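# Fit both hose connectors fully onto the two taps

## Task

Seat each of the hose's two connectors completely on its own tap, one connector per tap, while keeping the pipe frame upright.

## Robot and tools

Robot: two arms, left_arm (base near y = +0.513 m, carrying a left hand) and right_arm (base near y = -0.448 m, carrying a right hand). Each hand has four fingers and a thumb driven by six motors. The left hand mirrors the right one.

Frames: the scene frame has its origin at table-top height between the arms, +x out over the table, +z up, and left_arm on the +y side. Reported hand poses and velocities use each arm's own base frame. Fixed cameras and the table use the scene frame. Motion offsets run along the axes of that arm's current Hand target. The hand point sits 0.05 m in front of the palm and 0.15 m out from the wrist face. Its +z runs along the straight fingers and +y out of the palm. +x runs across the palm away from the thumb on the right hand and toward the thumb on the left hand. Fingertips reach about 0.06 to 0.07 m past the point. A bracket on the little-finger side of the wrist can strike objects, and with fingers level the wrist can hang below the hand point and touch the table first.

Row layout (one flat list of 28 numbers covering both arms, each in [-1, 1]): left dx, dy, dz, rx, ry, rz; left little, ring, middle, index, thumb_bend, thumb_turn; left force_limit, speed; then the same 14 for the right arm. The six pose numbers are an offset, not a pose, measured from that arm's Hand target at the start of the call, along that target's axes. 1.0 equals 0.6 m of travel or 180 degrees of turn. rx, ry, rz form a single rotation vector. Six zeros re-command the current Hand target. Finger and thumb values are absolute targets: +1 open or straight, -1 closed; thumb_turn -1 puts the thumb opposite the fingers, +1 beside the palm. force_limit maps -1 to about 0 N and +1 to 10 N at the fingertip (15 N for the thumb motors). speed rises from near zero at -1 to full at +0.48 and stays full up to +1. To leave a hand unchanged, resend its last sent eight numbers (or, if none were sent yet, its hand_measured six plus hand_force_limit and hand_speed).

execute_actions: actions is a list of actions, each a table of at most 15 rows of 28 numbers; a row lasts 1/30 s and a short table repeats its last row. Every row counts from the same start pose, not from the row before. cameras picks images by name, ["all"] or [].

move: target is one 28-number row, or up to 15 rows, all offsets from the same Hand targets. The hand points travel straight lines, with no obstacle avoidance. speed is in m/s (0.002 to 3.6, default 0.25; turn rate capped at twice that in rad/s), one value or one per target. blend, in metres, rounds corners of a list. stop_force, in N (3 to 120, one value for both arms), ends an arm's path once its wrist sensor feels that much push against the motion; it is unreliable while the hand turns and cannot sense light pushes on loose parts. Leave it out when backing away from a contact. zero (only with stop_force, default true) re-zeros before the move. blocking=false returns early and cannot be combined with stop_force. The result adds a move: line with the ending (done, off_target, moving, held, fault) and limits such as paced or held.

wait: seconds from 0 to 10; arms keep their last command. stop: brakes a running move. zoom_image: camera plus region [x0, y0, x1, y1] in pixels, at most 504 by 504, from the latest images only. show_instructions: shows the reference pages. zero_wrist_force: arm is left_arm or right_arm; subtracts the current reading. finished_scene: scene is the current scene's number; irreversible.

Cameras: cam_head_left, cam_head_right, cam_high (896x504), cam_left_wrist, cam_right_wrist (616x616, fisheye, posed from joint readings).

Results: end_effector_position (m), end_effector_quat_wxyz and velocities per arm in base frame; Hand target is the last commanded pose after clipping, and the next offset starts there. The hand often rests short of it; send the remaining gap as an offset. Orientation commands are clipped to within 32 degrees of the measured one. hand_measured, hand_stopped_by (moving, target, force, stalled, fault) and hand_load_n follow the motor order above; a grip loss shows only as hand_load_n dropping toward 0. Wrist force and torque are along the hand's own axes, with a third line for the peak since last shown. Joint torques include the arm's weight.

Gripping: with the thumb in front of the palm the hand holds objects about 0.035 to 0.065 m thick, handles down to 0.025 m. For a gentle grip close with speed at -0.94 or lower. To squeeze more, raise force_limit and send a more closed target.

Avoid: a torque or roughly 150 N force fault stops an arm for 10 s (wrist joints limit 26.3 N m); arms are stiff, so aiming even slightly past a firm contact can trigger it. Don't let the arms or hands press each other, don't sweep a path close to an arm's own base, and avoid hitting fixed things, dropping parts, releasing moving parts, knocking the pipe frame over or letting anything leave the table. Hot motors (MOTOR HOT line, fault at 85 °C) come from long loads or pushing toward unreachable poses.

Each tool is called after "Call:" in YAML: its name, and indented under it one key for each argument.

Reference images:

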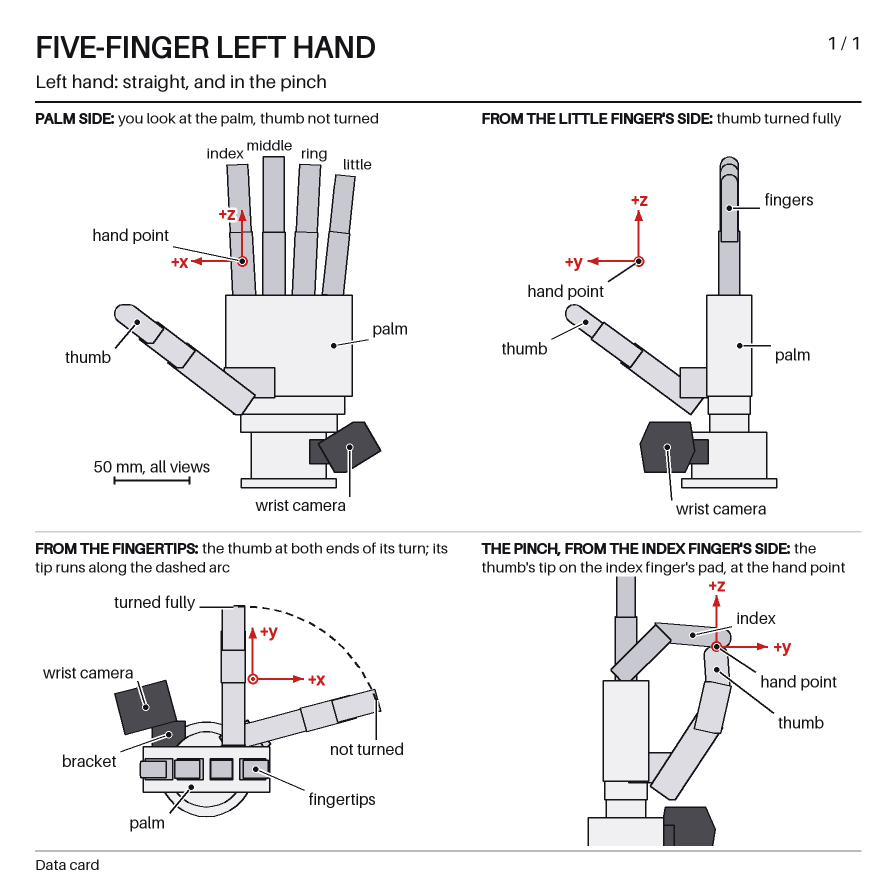

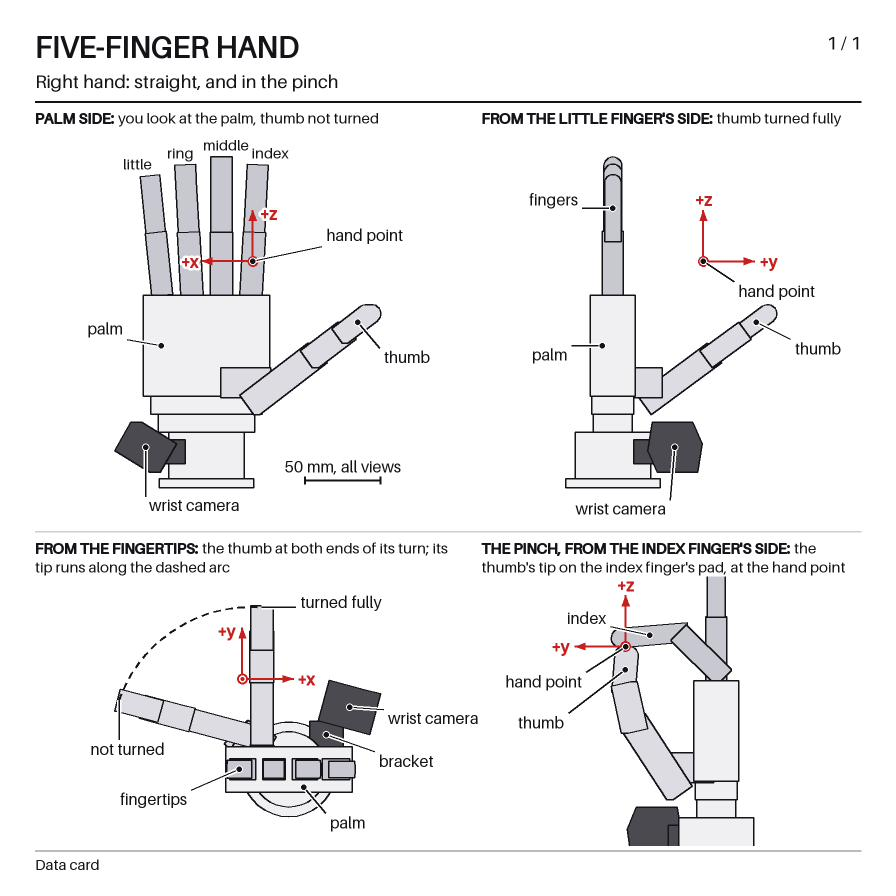

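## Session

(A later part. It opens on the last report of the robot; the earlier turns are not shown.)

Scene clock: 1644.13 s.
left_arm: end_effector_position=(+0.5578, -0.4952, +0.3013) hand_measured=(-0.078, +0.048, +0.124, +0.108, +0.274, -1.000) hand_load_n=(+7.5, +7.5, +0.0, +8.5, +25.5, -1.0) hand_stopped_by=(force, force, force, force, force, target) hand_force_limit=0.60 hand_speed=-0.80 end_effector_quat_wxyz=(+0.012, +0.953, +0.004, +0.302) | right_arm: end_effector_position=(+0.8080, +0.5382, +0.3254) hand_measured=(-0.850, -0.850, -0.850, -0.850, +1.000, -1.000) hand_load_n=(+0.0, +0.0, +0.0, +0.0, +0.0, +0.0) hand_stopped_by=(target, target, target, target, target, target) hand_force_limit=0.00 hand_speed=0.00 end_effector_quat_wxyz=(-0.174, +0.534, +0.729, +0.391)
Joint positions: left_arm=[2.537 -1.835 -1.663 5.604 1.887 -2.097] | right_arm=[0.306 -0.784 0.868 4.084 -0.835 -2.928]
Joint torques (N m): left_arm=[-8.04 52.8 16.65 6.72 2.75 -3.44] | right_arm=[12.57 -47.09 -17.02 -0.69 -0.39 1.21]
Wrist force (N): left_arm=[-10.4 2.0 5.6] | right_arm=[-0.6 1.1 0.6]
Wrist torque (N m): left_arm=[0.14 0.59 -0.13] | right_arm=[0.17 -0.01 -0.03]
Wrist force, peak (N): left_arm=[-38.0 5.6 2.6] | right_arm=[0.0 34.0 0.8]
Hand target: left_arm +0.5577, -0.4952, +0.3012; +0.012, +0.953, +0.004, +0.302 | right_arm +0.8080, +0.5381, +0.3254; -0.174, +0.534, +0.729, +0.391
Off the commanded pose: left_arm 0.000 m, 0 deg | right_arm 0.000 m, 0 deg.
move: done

Call:
move:
  target:
    - [0,0,0,0,0,0,-0.25,-0.25,-0.25,-0.25,0.8,-1,0.6,-0.6, 0,0,0,0,0,0,-0.85,-0.85,-0.85,-0.85,1,-1,0,0]
    - [0,0,0,0,0,0,0.9,0.9,0.9,0.9,0.8,-1,0.6,-0.6, 0,0,0,0,0,0,-0.85,-0.85,-0.85,-0.85,1,-1,0,0]
  speed: 0.02
  cameras: ["cam_head_left","cam_high","cam_left_wrist"]

Call:
zoom_image:
  camera: "cam_head_left"
  region: [474, 150, 510, 210]

Scene clock: 1652.20 s.
left_arm: end_effector_position=(+0.5577, -0.4952, +0.3012) hand_measured=(+0.900, +0.900, +0.900, +0.900, +0.800, -1.000) hand_load_n=(+0.0, +0.0, +0.0, +0.0, +0.0, +0.0) hand_stopped_by=(target, target, target, target, target, target) hand_force_limit=0.60 hand_speed=-0.60 end_effector_quat_wxyz=(+0.012, +0.953, +0.004, +0.302) | right_arm: end_effector_position=(+0.8080, +0.5381, +0.3254) hand_measured=(-0.850, -0.850, -0.850, -0.850, +1.000, -1.000) hand_load_n=(+0.0, +0.0, +0.0, +0.0, +0.0, +0.0) hand_stopped_by=(target, target, target, target, target, target) hand_force_limit=0.00 hand_speed=0.00 end_effector_quat_wxyz=(-0.174, +0.534, +0.729, +0.391)
Joint positions: left_arm=[2.537 -1.835 -1.663 5.604 1.887 -2.098] | right_arm=[0.306 -0.784 0.868 4.084 -0.835 -2.928]
Joint torques (N m): left_arm=[-5.85 41.5 28.71 0.91 0.49 0.31] | right_arm=[-10.67 -62.66 -31.89 -4.96 -0.57 0.96]
Wrist force (N): left_arm=[-4.5 2.0 -0.1] | right_arm=[-1.0 0.5 0.3]
Wrist torque (N m): left_arm=[0.26 0.38 -0.35] | right_arm=[0.15 0.04 -0.07]
Wrist force, peak (N): left_arm=[-9.8 0.6 8.9] | right_arm=[-1.0 1.0 0.5]
Hand target: left_arm +0.5577, -0.4952, +0.3012; +0.012, +0.953, +0.004, +0.302 | right_arm +0.8080, +0.5381, +0.3254; -0.174, +0.534, +0.729, +0.391
Off the commanded pose: left_arm 0.000 m, 0 deg | right_arm 0.000 m, 0 deg.
move: done
camera_calibration:
cam_left_wrist: T_world_to_cam=[[0.189561, 0.977073, 0.0969297, 0.342623], [0.377071, -0.163592, 0.911622, -0.564723], [0.906578, -0.136258, -0.399437, -0.342206], [0, 0, 0, 1]] pos_world=[0.45823, -0.47378, 0.344914]
Images, in order (width x height): cam_head_left 896x504, cam_high 896x504, cam_left_wrist 616x616.

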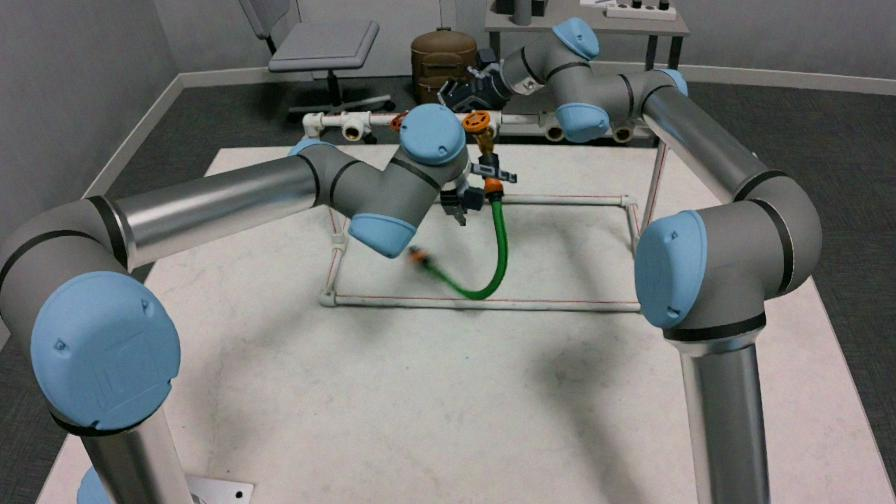

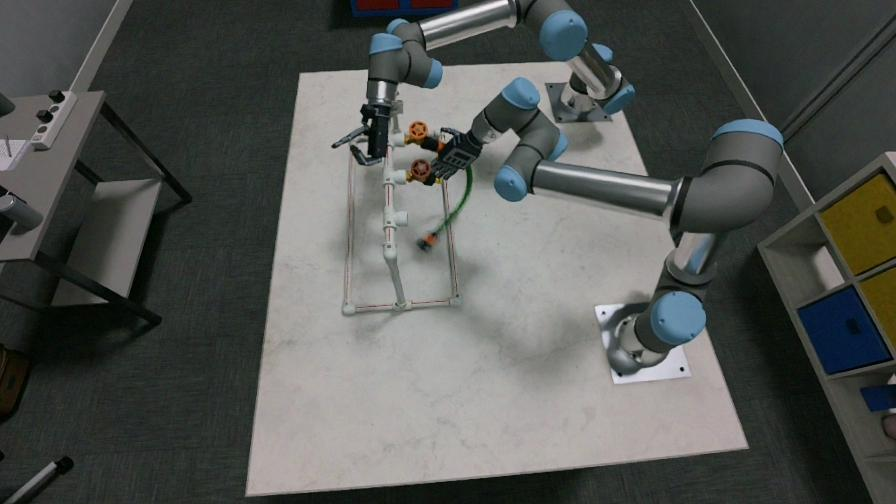

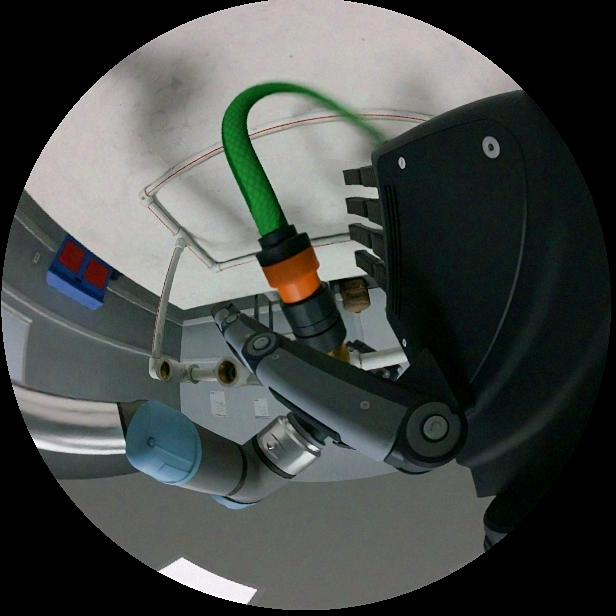

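Scaled by 8.400 from the camera's 896x504 image, which has a finer 1280x720 frame.

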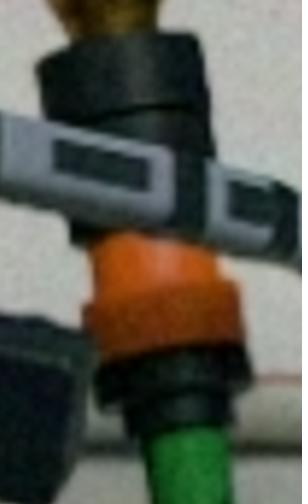

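Call:
move:
  target: [0,0,-0.2,0,0,0,0.9,0.9,0.9,0.9,0.8,-1,0.6,-0.6, 0,0,0,0,0,0,-0.85,-0.85,-0.85,-0.85,1,-1,0,0]
  speed: 0.12
  stop_force: 8
  cameras: ["cam_head_left","cam_high","cam_left_wrist"]

Scene clock: 1659.73 s.
left_arm: end_effector_position=(+0.4886, -0.4929, +0.3993) hand_measured=(+0.900, +0.900, +0.900, +0.900, +0.800, -1.000) hand_load_n=(+0.0, +0.0, +0.0, +0.0, +0.5, +0.0) hand_stopped_by=(target, target, target, target, target, target) hand_force_limit=0.60 hand_speed=-0.60 end_effector_quat_wxyz=(+0.012, +0.953, +0.004, +0.302) | right_arm: end_effector_position=(+0.8080, +0.5381, +0.3254) hand_measured=(-0.850, -0.850, -0.850, -0.850, +1.000, -1.000) hand_load_n=(+0.0, +0.0, +0.0, +0.0, +0.0, +0.0) hand_stopped_by=(target, target, target, target, target, target) hand_force_limit=0.00 hand_speed=0.00 end_effector_quat_wxyz=(-0.174, +0.534, +0.729, +0.391)
Joint positions: left_arm=[2.464 -1.668 -1.601 5.353 1.924 -2.164] | right_arm=[0.306 -0.784 0.868 4.084 -0.835 -2.928]
Joint torques (N m): left_arm=[-10.88 40.45 31.3 0.59 2.11 -2.8] | right_arm=[-10.39 -63.14 -32.1 -4.93 -0.62 1.07]
Wrist force (N): left_arm=[-4.1 1.8 -0.1] | right_arm=[-0.8 0.4 0.5]
Wrist torque (N m): left_arm=[0.23 0.30 -0.31] | right_arm=[0.13 0.01 -0.06]
Wrist force, peak (N): left_arm=[-4.7 2.1 0.5] | right_arm=[-1.1 0.8 0.5]
Hand target: left_arm +0.4886, -0.4929, +0.3993; +0.012, +0.953, +0.004, +0.302 | right_arm +0.8080, +0.5381, +0.3254; -0.174, +0.534, +0.729, +0.391
Off the commanded pose: left_arm 0.000 m, 0 deg | right_arm 0.000 m, 0 deg.
move: done
camera_calibration:
cam_left_wrist: T_world_to_cam=[[0.189561, 0.977073, 0.0969297, 0.343966], [0.377071, -0.163592, 0.911622, -0.627722], [0.906578, -0.136258, -0.399437, -0.240063], [0, 0, 0, 1]] pos_world=[0.38913, -0.47148, 0.443014]
Images, in order (width x height): cam_head_left 896x504, cam_high 896x504, cam_left_wrist 616x616.

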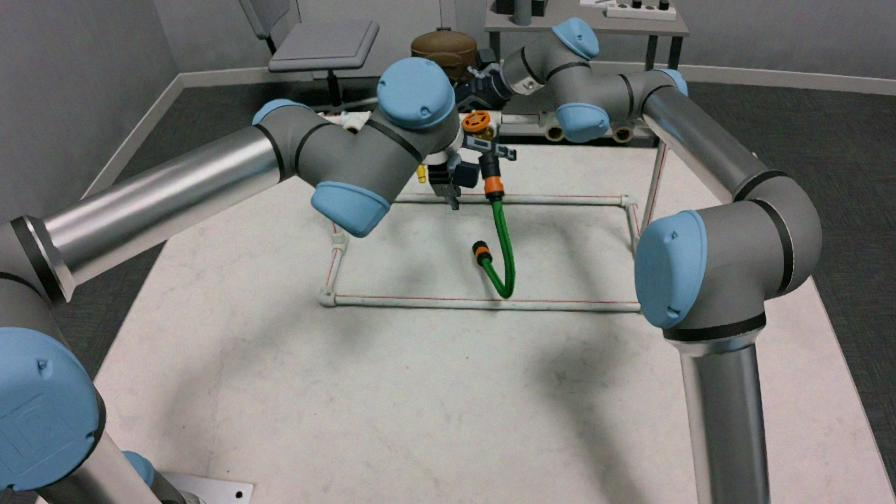

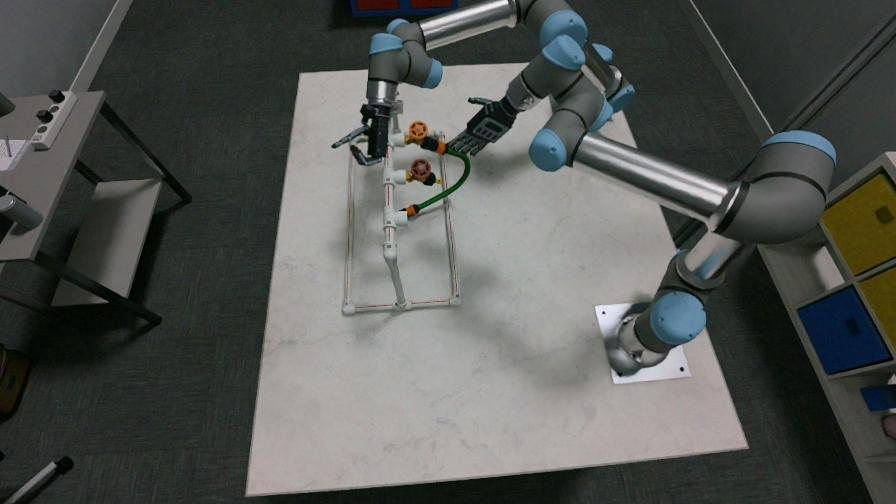

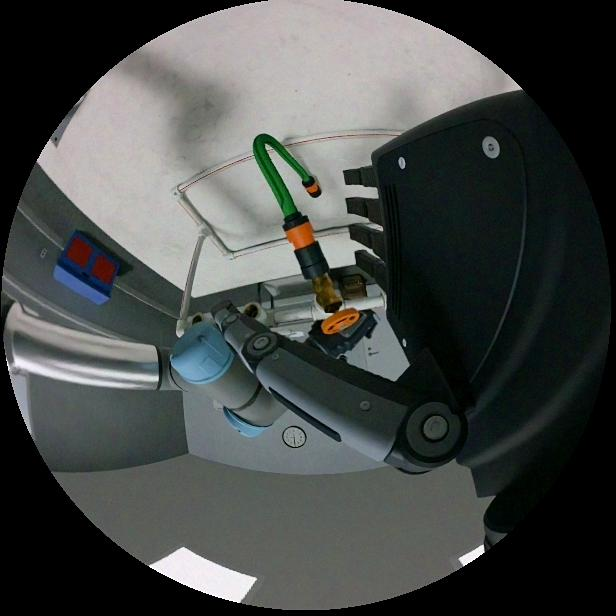

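Call:
move:
  target: [-0.187,-0.233,-0.139,0,0,0,0.9,0.9,0.9,0.9,0.8,-1,0.6,-0.6, 0,0,0,0,0,0,-0.85,-0.85,-0.85,-0.85,1,-1,0,0]
  speed: 0.2
  cameras: ["cam_head_left","cam_head_right","cam_high"]

Call:
zoom_image:
  camera: "cam_head_left"
  region: [440, 140, 560, 310]

Call:
zoom_image:
  camera: "cam_high"
  region: [380, 120, 500, 240]

Scene clock: 1667.47 s.
left_arm: end_effector_position=(+0.3487, -0.3532, +0.3994) hand_measured=(+0.900, +0.900, +0.900, +0.900, +0.800, -1.000) hand_load_n=(+0.0, -0.5, +0.0, +0.0, +0.0, +0.0) hand_stopped_by=(target, target, target, target, target, target) hand_force_limit=0.60 hand_speed=-0.60 end_effector_quat_wxyz=(+0.012, +0.953, +0.004, +0.302) | right_arm: end_effector_position=(+0.8080, +0.5381, +0.3254) hand_measured=(-0.850, -0.850, -0.850, -0.850, +1.000, -1.000) hand_load_n=(+0.5, +0.0, +0.0, +0.0, +0.0, +0.5) hand_stopped_by=(target, target, target, target, target, target) hand_force_limit=0.00 hand_speed=0.00 end_effector_quat_wxyz=(-0.174, +0.534, +0.729, +0.391)
Joint positions: left_arm=[2.53 -1.172 -2.021 5.297 1.891 -2.104] | right_arm=[0.306 -0.784 0.868 4.084 -0.835 -2.928]
Joint torques (N m): left_arm=[9.62 18.99 14.18 0.7 -1.02 2.45] | right_arm=[-10.73 -62.52 -32.15 -4.78 -0.63 0.92]
Wrist force (N): left_arm=[-4.6 1.8 -0.1] | right_arm=[-0.9 0.5 0.4]
Wrist torque (N m): left_arm=[0.23 0.38 -0.46] | right_arm=[0.15 0.02 -0.07]
Wrist force, peak (N): left_arm=[-5.0 1.3 -0.5] | right_arm=[-1.1 0.6 0.5]
Hand target: left_arm +0.3487, -0.3532, +0.3994; +0.012, +0.953, +0.004, +0.302 | right_arm +0.8080, +0.5381, +0.3254; -0.174, +0.534, +0.729, +0.391
Off the commanded pose: left_arm 0.000 m, 0 deg | right_arm 0.000 m, 0 deg.
move: done
Images, in order (width x height): cam_head_left 896x504, cam_head_right 896x504, cam_high 896x504.

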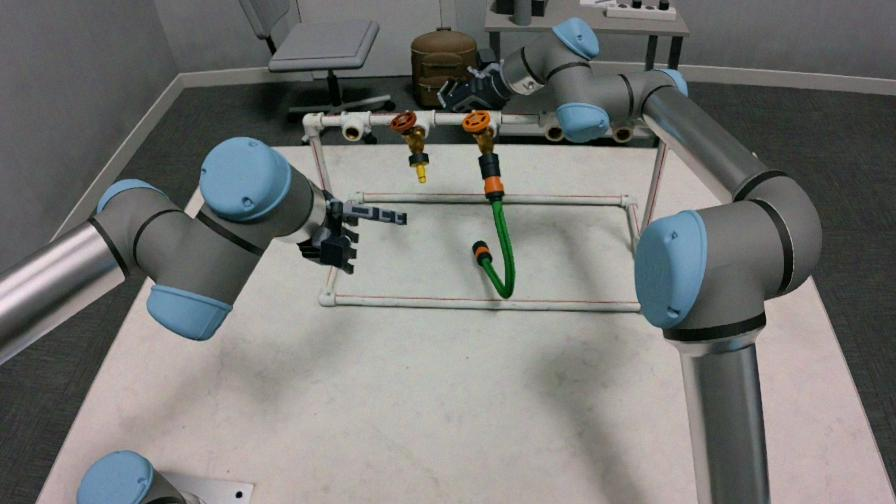

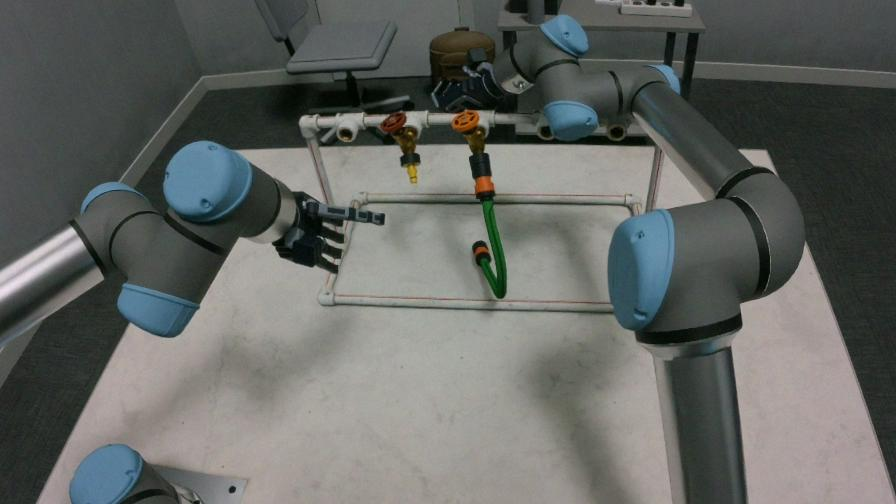

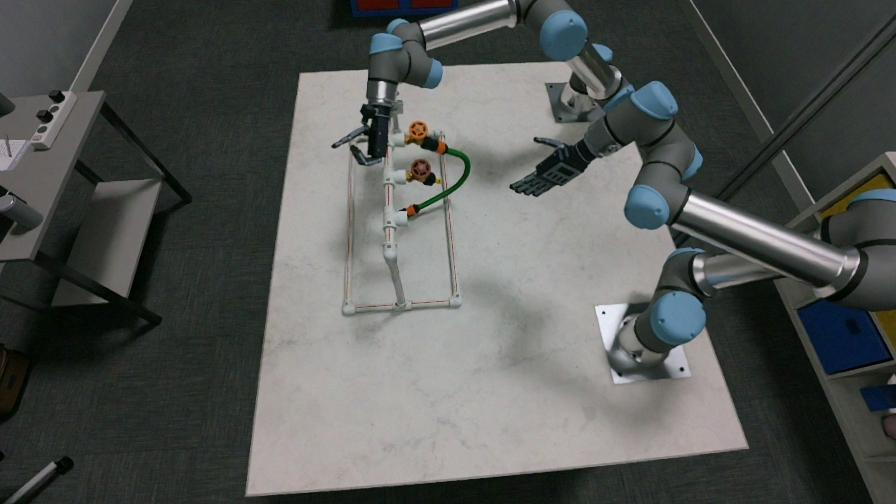

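Scaled by 2.965 from the camera's 896x504 image, which has a finer 1280x720 frame.

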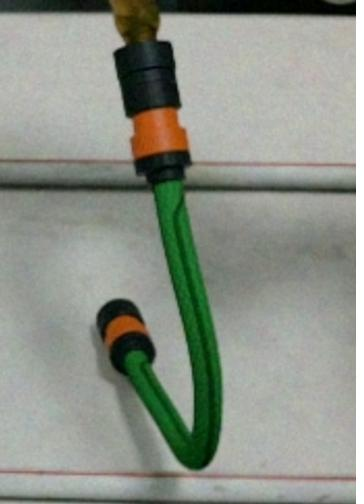

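Scaled by 4.200 from the camera's 896x504 image, which has a finer 1280x720 frame.

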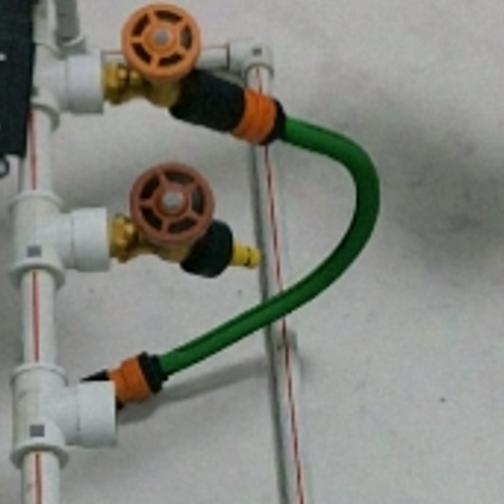

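Call:
move:
  target:
    - [0,0,0,0,0,0,0.9,0.9,0.9,0.9,0.8,-1,0.6,-0.6, -0.018,0.046,0.008,0,0,0,-0.85,-0.85,-0.85,-0.85,1,-1,0,0]
    - [0,0,0,0,0,0,0.9,0.9,0.9,0.9,0.8,-1,0.6,-0.6, 0.234,0.189,-0.229,0,0,0,-0.85,-0.85,-0.85,-0.85,1,-1,0,0]
  speed: 0.15
  cameras: ["cam_head_left","cam_high"]

Scene clock: 1858.03 s.
left_arm: end_effector_position=(+0.3487, -0.3532, +0.3994) hand_measured=(+0.900, +0.900, +0.900, +0.900, +0.800, -1.000) hand_load_n=(+0.0, +0.0, +0.0, +0.0, +0.0, +0.0) hand_stopped_by=(target, target, target, target, target, target) hand_force_limit=0.60 hand_speed=-0.60 end_effector_quat_wxyz=(+0.012, +0.953, +0.004, +0.302) | right_arm: end_effector_position=(+0.8356, +0.5378, +0.5493) hand_measured=(-0.850, -0.850, -0.850, -0.850, +1.000, -1.000) hand_load_n=(+0.0, +0.0, +0.0, +0.0, +0.0, +0.0) hand_stopped_by=(target, target, target, target, target, target) hand_force_limit=0.00 hand_speed=0.00 end_effector_quat_wxyz=(-0.134, +0.515, +0.692, +0.488)
Joint positions: left_arm=[2.53 -1.172 -2.021 5.297 1.891 -2.104] | right_arm=[0.298 -0.562 0.035 4.402 -0.816 -2.786]
Joint torques (N m): left_arm=[9.33 19.18 13.83 0.74 -1.03 2.5] | right_arm=[15.03 -48.97 -29.92 -5.35 -1.58 1.67]
Wrist force (N): left_arm=[-4.2 1.8 -0.3] | right_arm=[-1.2 0.4 0.7]
Wrist torque (N m): left_arm=[0.23 0.31 -0.43] | right_arm=[0.09 0.06 -0.07]
Wrist force, peak (N): left_arm=[-4.6 2.1 0.0] | right_arm=[-1.7 -0.1 1.2]
Hand target: left_arm +0.3487, -0.3532, +0.3994; +0.012, +0.953, +0.004, +0.302 | right_arm +0.8373, +0.5387, +0.5504; -0.174, +0.534, +0.729, +0.391
Off the commanded pose: left_arm 0.000 m, 0 deg | right_arm 0.002 m, 13 deg.
elbow stopped short (right arm): the move would have taken joint 3 (elbow) straighter than the controller allows.
move: off_target (right_arm)
Images, in order (width x height): cam_head_left 896x504, cam_high 896x504.

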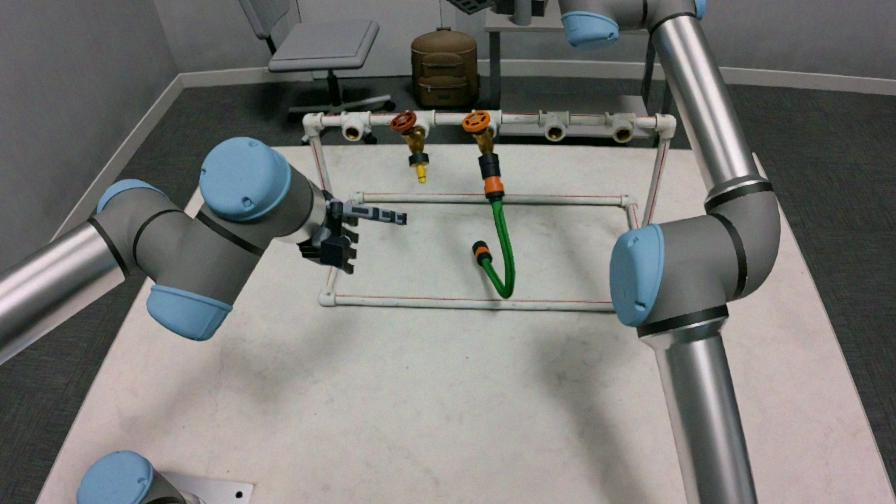

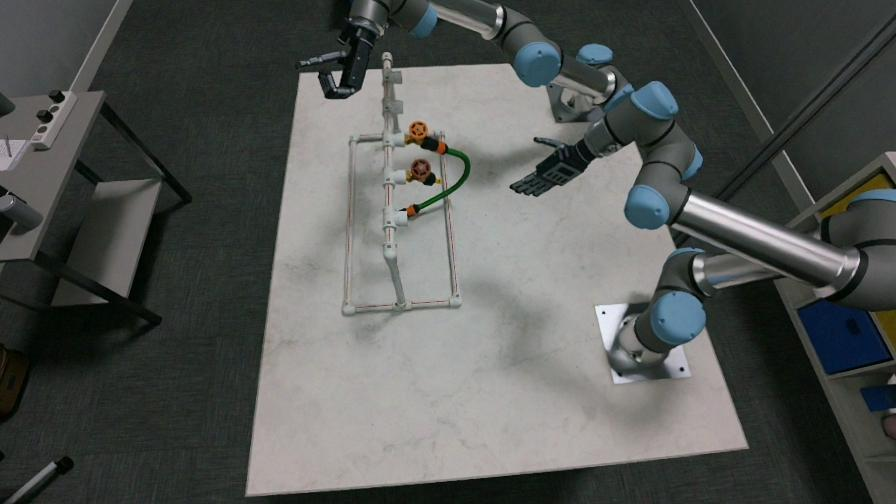

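Call:
move:
  target:
    - [0,0,0,0,0,0,0.9,0.9,0.9,0.9,0.8,-1,0.6,-0.6, 0.038,-0.239,-0.104,0,0,0,-0.85,-0.85,-0.85,-0.85,1,-1,0,0]
    - [0,0,0,0,0,0,0.9,0.9,0.9,0.9,0.8,-1,0.6,-0.6, 0.025,-0.586,-0.328,0.173,0.003,0.568,-0.85,-0.85,-0.85,-0.85,1,-1,0,0]
  speed: 0.2
  blend: [0.04,0]
  cameras: ["cam_head_left","cam_high"]

Scene clock: 1869.20 s.
left_arm: end_effector_position=(+0.3487, -0.3532, +0.3994) hand_measured=(+0.900, +0.900, +0.900, +0.900, +0.800, -1.000) hand_load_n=(+0.0, +0.0, +0.0, +0.0, +0.0, +0.0) hand_stopped_by=(target, target, target, target, target, target) hand_force_limit=0.60 hand_speed=-0.60 end_effector_quat_wxyz=(+0.012, +0.953, +0.004, +0.302) | right_arm: end_effector_position=(+0.4780, +0.3559, +0.5498) hand_measured=(-0.850, -0.850, -0.850, -0.850, +1.000, -1.000) hand_load_n=(+0.0, +0.0, +0.0, +0.0, +0.0, +0.0) hand_stopped_by=(target, target, target, target, target, target) hand_force_limit=0.00 hand_speed=0.00 end_effector_quat_wxyz=(-0.532, +0.836, +0.115, -0.069)
Joint positions: left_arm=[2.53 -1.172 -2.021 5.297 1.891 -2.104] | right_arm=[0.065 -1.257 0.771 5.6 -0.48 -2.026]
Joint torques (N m): left_arm=[9.48 19.37 14.17 1.08 -0.85 2.36] | right_arm=[-12.77 -41.35 -15.18 0.53 3.33 1.71]
Wrist force (N): left_arm=[-4.3 1.7 0.0] | right_arm=[0.1 1.4 0.4]
Wrist torque (N m): left_arm=[0.20 0.34 -0.43] | right_arm=[0.07 -0.09 0.02]
Wrist force, peak (N): left_arm=[-4.7 1.9 0.0] | right_arm=[-1.5 0.9 1.5]
Hand target: left_arm +0.3487, -0.3532, +0.3994; +0.012, +0.953, +0.004, +0.302 | right_arm +0.4779, +0.3558, +0.5498; -0.532, +0.836, +0.115, -0.069
Off the commanded pose: left_arm 0.000 m, 0 deg | right_arm 0.000 m, 0 deg.
move: done
Images, in order (width x height): cam_head_left 896x504, cam_high 896x504.

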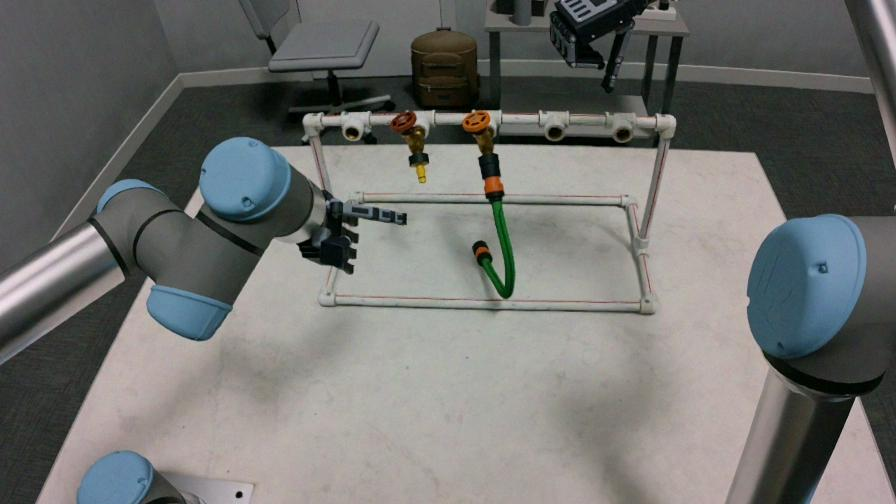

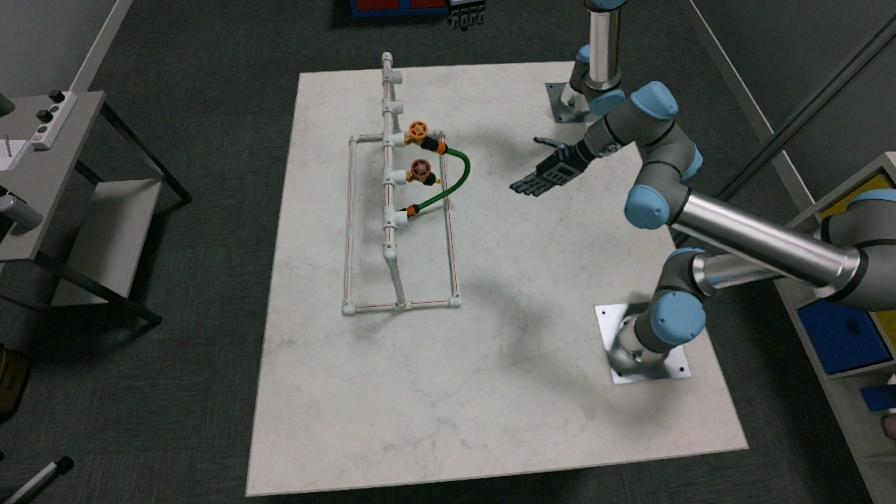

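Call:
move:
  target:
    - [0,0,0,0,0,0,0.9,0.9,0.9,0.9,0.8,-1,0.6,-0.6, 0,0,0,0,0,0,0.45,0.45,0.45,0.45,0.35,-1,-0.5,0]
    - [0,0,0,0,0,0,0.9,0.9,0.9,0.9,0.8,-1,0.6,-0.6, 0.0173,0.6968,0.2013,0,0,0,0.45,0.45,0.45,0.45,0.35,-1,-0.5,0]
  speed: 0.2
  stop_force: 10
  cameras: ["cam_head_left","cam_high","cam_right_wrist"]

Scene clock: 1895.80 s.
left_arm: end_effector_position=(+0.3487, -0.3532, +0.3994) hand_measured=(+0.900, +0.900, +0.900, +0.900, +0.800, -1.000) hand_load_n=(+0.0, +0.0, +0.0, +0.0, +0.0, +0.0) hand_stopped_by=(target, target, target, target, target, target) hand_force_limit=0.60 hand_speed=-0.60 end_effector_quat_wxyz=(+0.012, +0.953, +0.004, +0.302) | right_arm: end_effector_position=(+0.5090, +0.2935, +0.1201) hand_measured=(+0.450, +0.450, +0.450, +0.450, +0.350, -1.000) hand_load_n=(+0.0, +0.0, +0.0, +0.0, +0.0, +0.0) hand_stopped_by=(target, target, target, target, target, target) hand_force_limit=-0.50 hand_speed=0.00 end_effector_quat_wxyz=(-0.532, +0.836, +0.115, -0.069)
Joint positions: left_arm=[2.53 -1.172 -2.021 5.297 1.891 -2.104] | right_arm=[-0.043 -1.149 1.728 4.708 -0.531 -2.223]
Joint torques (N m): left_arm=[9.5 19.39 13.58 1.35 -0.94 2.22] | right_arm=[-12.84 -29.79 -12.58 -4.47 -1.21 1.73]
Wrist force (N): left_arm=[-4.5 1.7 0.0] | right_arm=[0.1 1.0 0.1]
Wrist torque (N m): left_arm=[0.21 0.37 -0.45] | right_arm=[0.03 -0.07 0.01]
Wrist force, peak (N): left_arm=[-4.6 2.1 0.0] | right_arm=[0.1 2.3 0.5]
Hand target: left_arm +0.3487, -0.3532, +0.3994; +0.012, +0.953, +0.004, +0.302 | right_arm +0.5090, +0.2935, +0.1201; -0.532, +0.836, +0.115, -0.069
Off the commanded pose: left_arm 0.000 m, 0 deg | right_arm 0.000 m, 0 deg.
move: done
camera_calibration:
cam_right_wrist: T_world_to_cam=[[0.389561, -0.32508, -0.861722, -0.000706927], [-0.654026, -0.756402, -0.0103185, 0.556852], [-0.648454, 0.567608, -0.507275, 0.337615], [0, 0, 0, 1]] pos_world=[0.583399, 0.229342, 0.1764]
Images, in order (width x height): cam_head_left 896x504, cam_high 896x504, cam_right_wrist 616x616.

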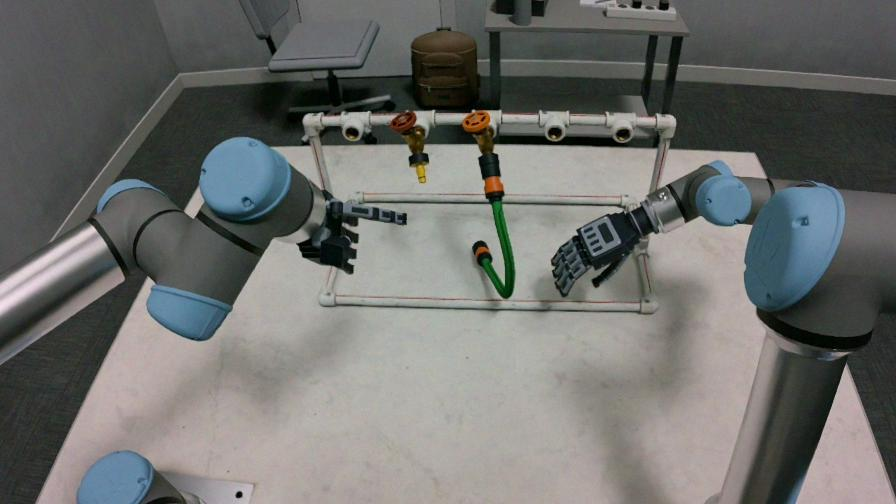

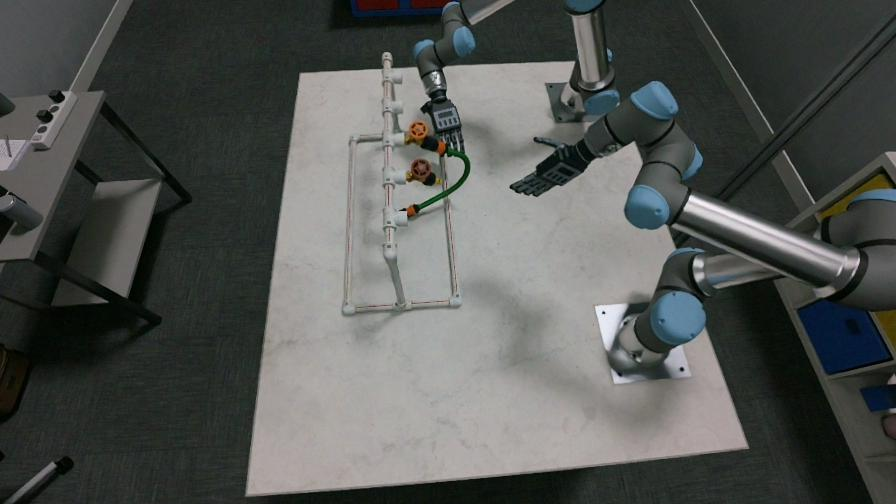

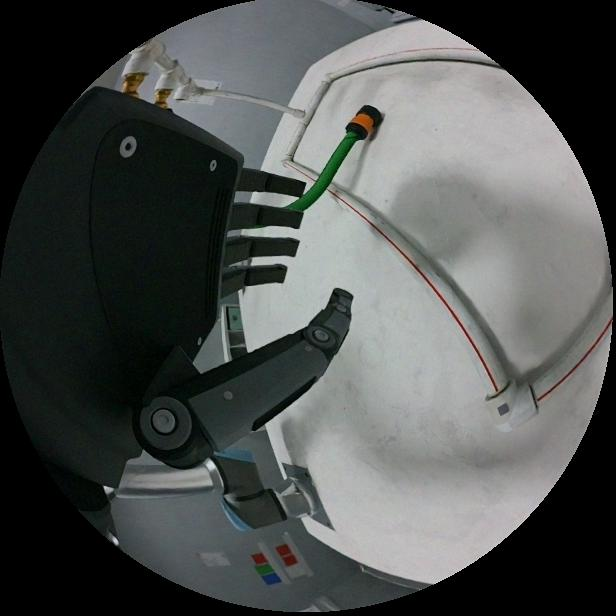

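Call:
move:
  target:
    - [0,0,0,0,0,0,0.9,0.9,0.9,0.9,0.8,-1,0.6,-0.6, 0.065,-0.0552,0.099,0,0,0,0.45,0.45,0.45,0.45,0.35,-1,-0.5,0]
    - [0,0,0,0,0,0,0.9,0.9,0.9,0.9,0.8,-1,0.6,-0.6, 0.1827,-0.0883,0.2309,0,0,0,0.45,0.45,0.45,0.45,0.35,-1,-0.5,0]
  speed: 0.08
  stop_force: 6
  cameras: ["cam_head_left","cam_high","cam_right_wrist"]

Scene clock: 1918.23 s.
left_arm: end_effector_position=(+0.3487, -0.3532, +0.3994) hand_measured=(+0.900, +0.900, +0.900, +0.900, +0.800, -1.000) hand_load_n=(+0.0, +0.0, +0.0, +0.0, +0.0, +0.0) hand_stopped_by=(target, target, target, target, target, target) hand_force_limit=0.60 hand_speed=-0.60 end_effector_quat_wxyz=(+0.012, +0.953, +0.004, +0.302) | right_arm: end_effector_position=(+0.5754, +0.4653, +0.1100) hand_measured=(+0.450, +0.450, +0.450, +0.450, +0.350, -1.000) hand_load_n=(+0.0, +0.0, +0.0, +0.0, +0.0, +0.5) hand_stopped_by=(target, target, target, target, target, target) hand_force_limit=-0.50 hand_speed=0.00 end_effector_quat_wxyz=(-0.532, +0.836, +0.115, -0.069)
Joint positions: left_arm=[2.53 -1.172 -2.021 5.297 1.891 -2.104] | right_arm=[0.214 -0.881 1.441 4.262 -0.442 -1.7]
Joint torques (N m): left_arm=[9.22 18.35 14.31 1.59 -0.73 2.27] | right_arm=[14.45 -41.39 -31.68 -5.24 -0.37 1.79]
Wrist force (N): left_arm=[-4.3 1.6 0.0] | right_arm=[0.0 1.1 0.2]
Wrist torque (N m): left_arm=[0.20 0.34 -0.43] | right_arm=[0.04 -0.09 0.00]
Wrist force, peak (N): left_arm=[-4.7 2.0 0.0] | right_arm=[-0.1 1.7 0.1]
Hand target: left_arm +0.3487, -0.3532, +0.3994; +0.012, +0.953, +0.004, +0.302 | right_arm +0.5754, +0.4653, +0.1100; -0.532, +0.836, +0.115, -0.069
Off the commanded pose: left_arm 0.000 m, 0 deg | right_arm 0.000 m, 0 deg.
move: done
camera_calibration:
cam_right_wrist: T_world_to_cam=[[0.389561, -0.32508, -0.861722, 0.0204854], [-0.654026, -0.756402, -0.0103185, 0.730124], [-0.648454, 0.567608, -0.507275, 0.277983], [0, 0, 0, 1]] pos_world=[0.649799, 0.401142, 0.1662]
Images, in order (width x height): cam_head_left 896x504, cam_high 896x504, cam_right_wrist 616x616.

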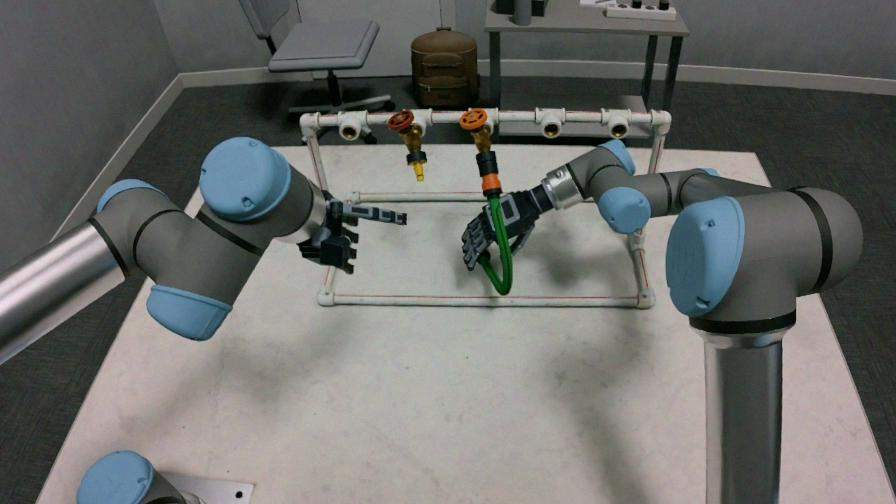

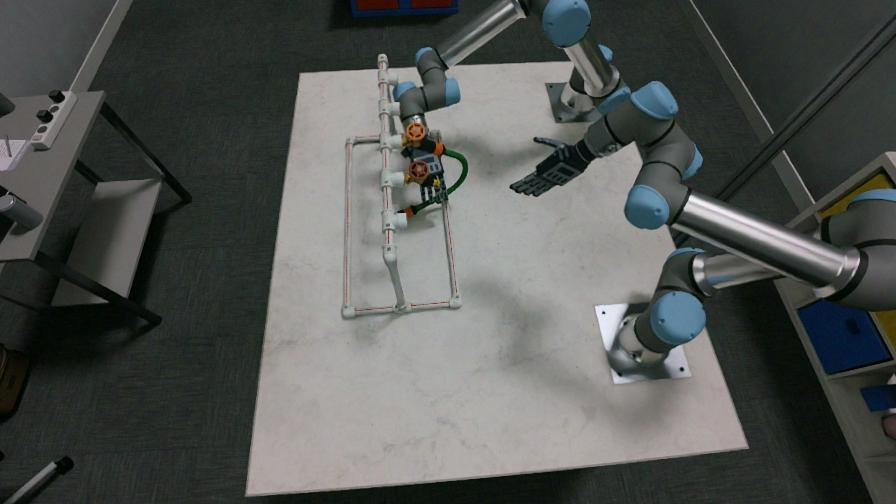

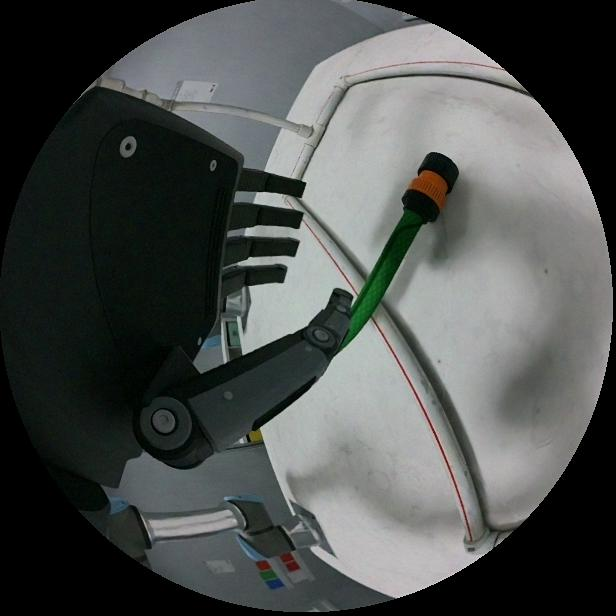

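Call:
zoom_image:
  camera: "cam_high"
  region: [370, 40, 490, 160]

Call:
zoom_image:
  camera: "cam_head_left"
  region: [440, 90, 680, 310]

Scaled by 4.200 from the camera's 896x504 image, which has a finer 1280x720 frame.

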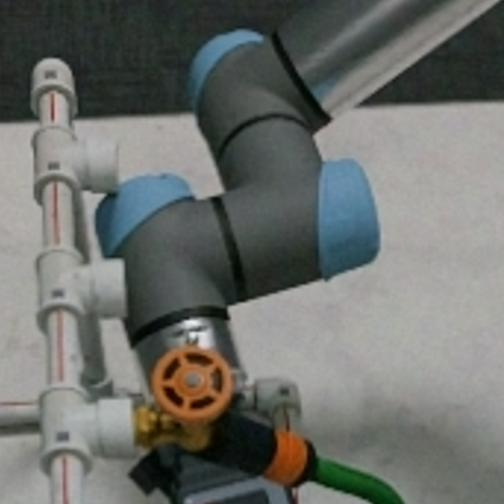

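Scaled by 2.100 from the camera's 896x504 image, which has a finer 1280x720 frame.

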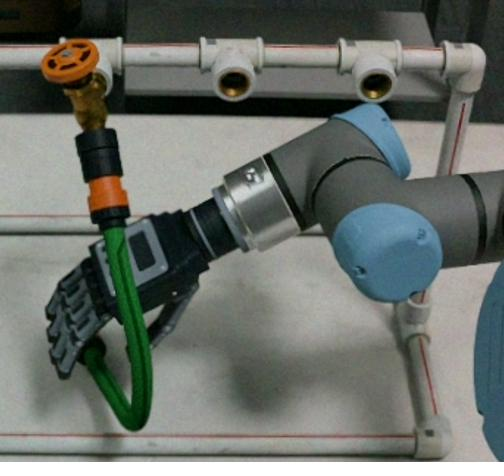

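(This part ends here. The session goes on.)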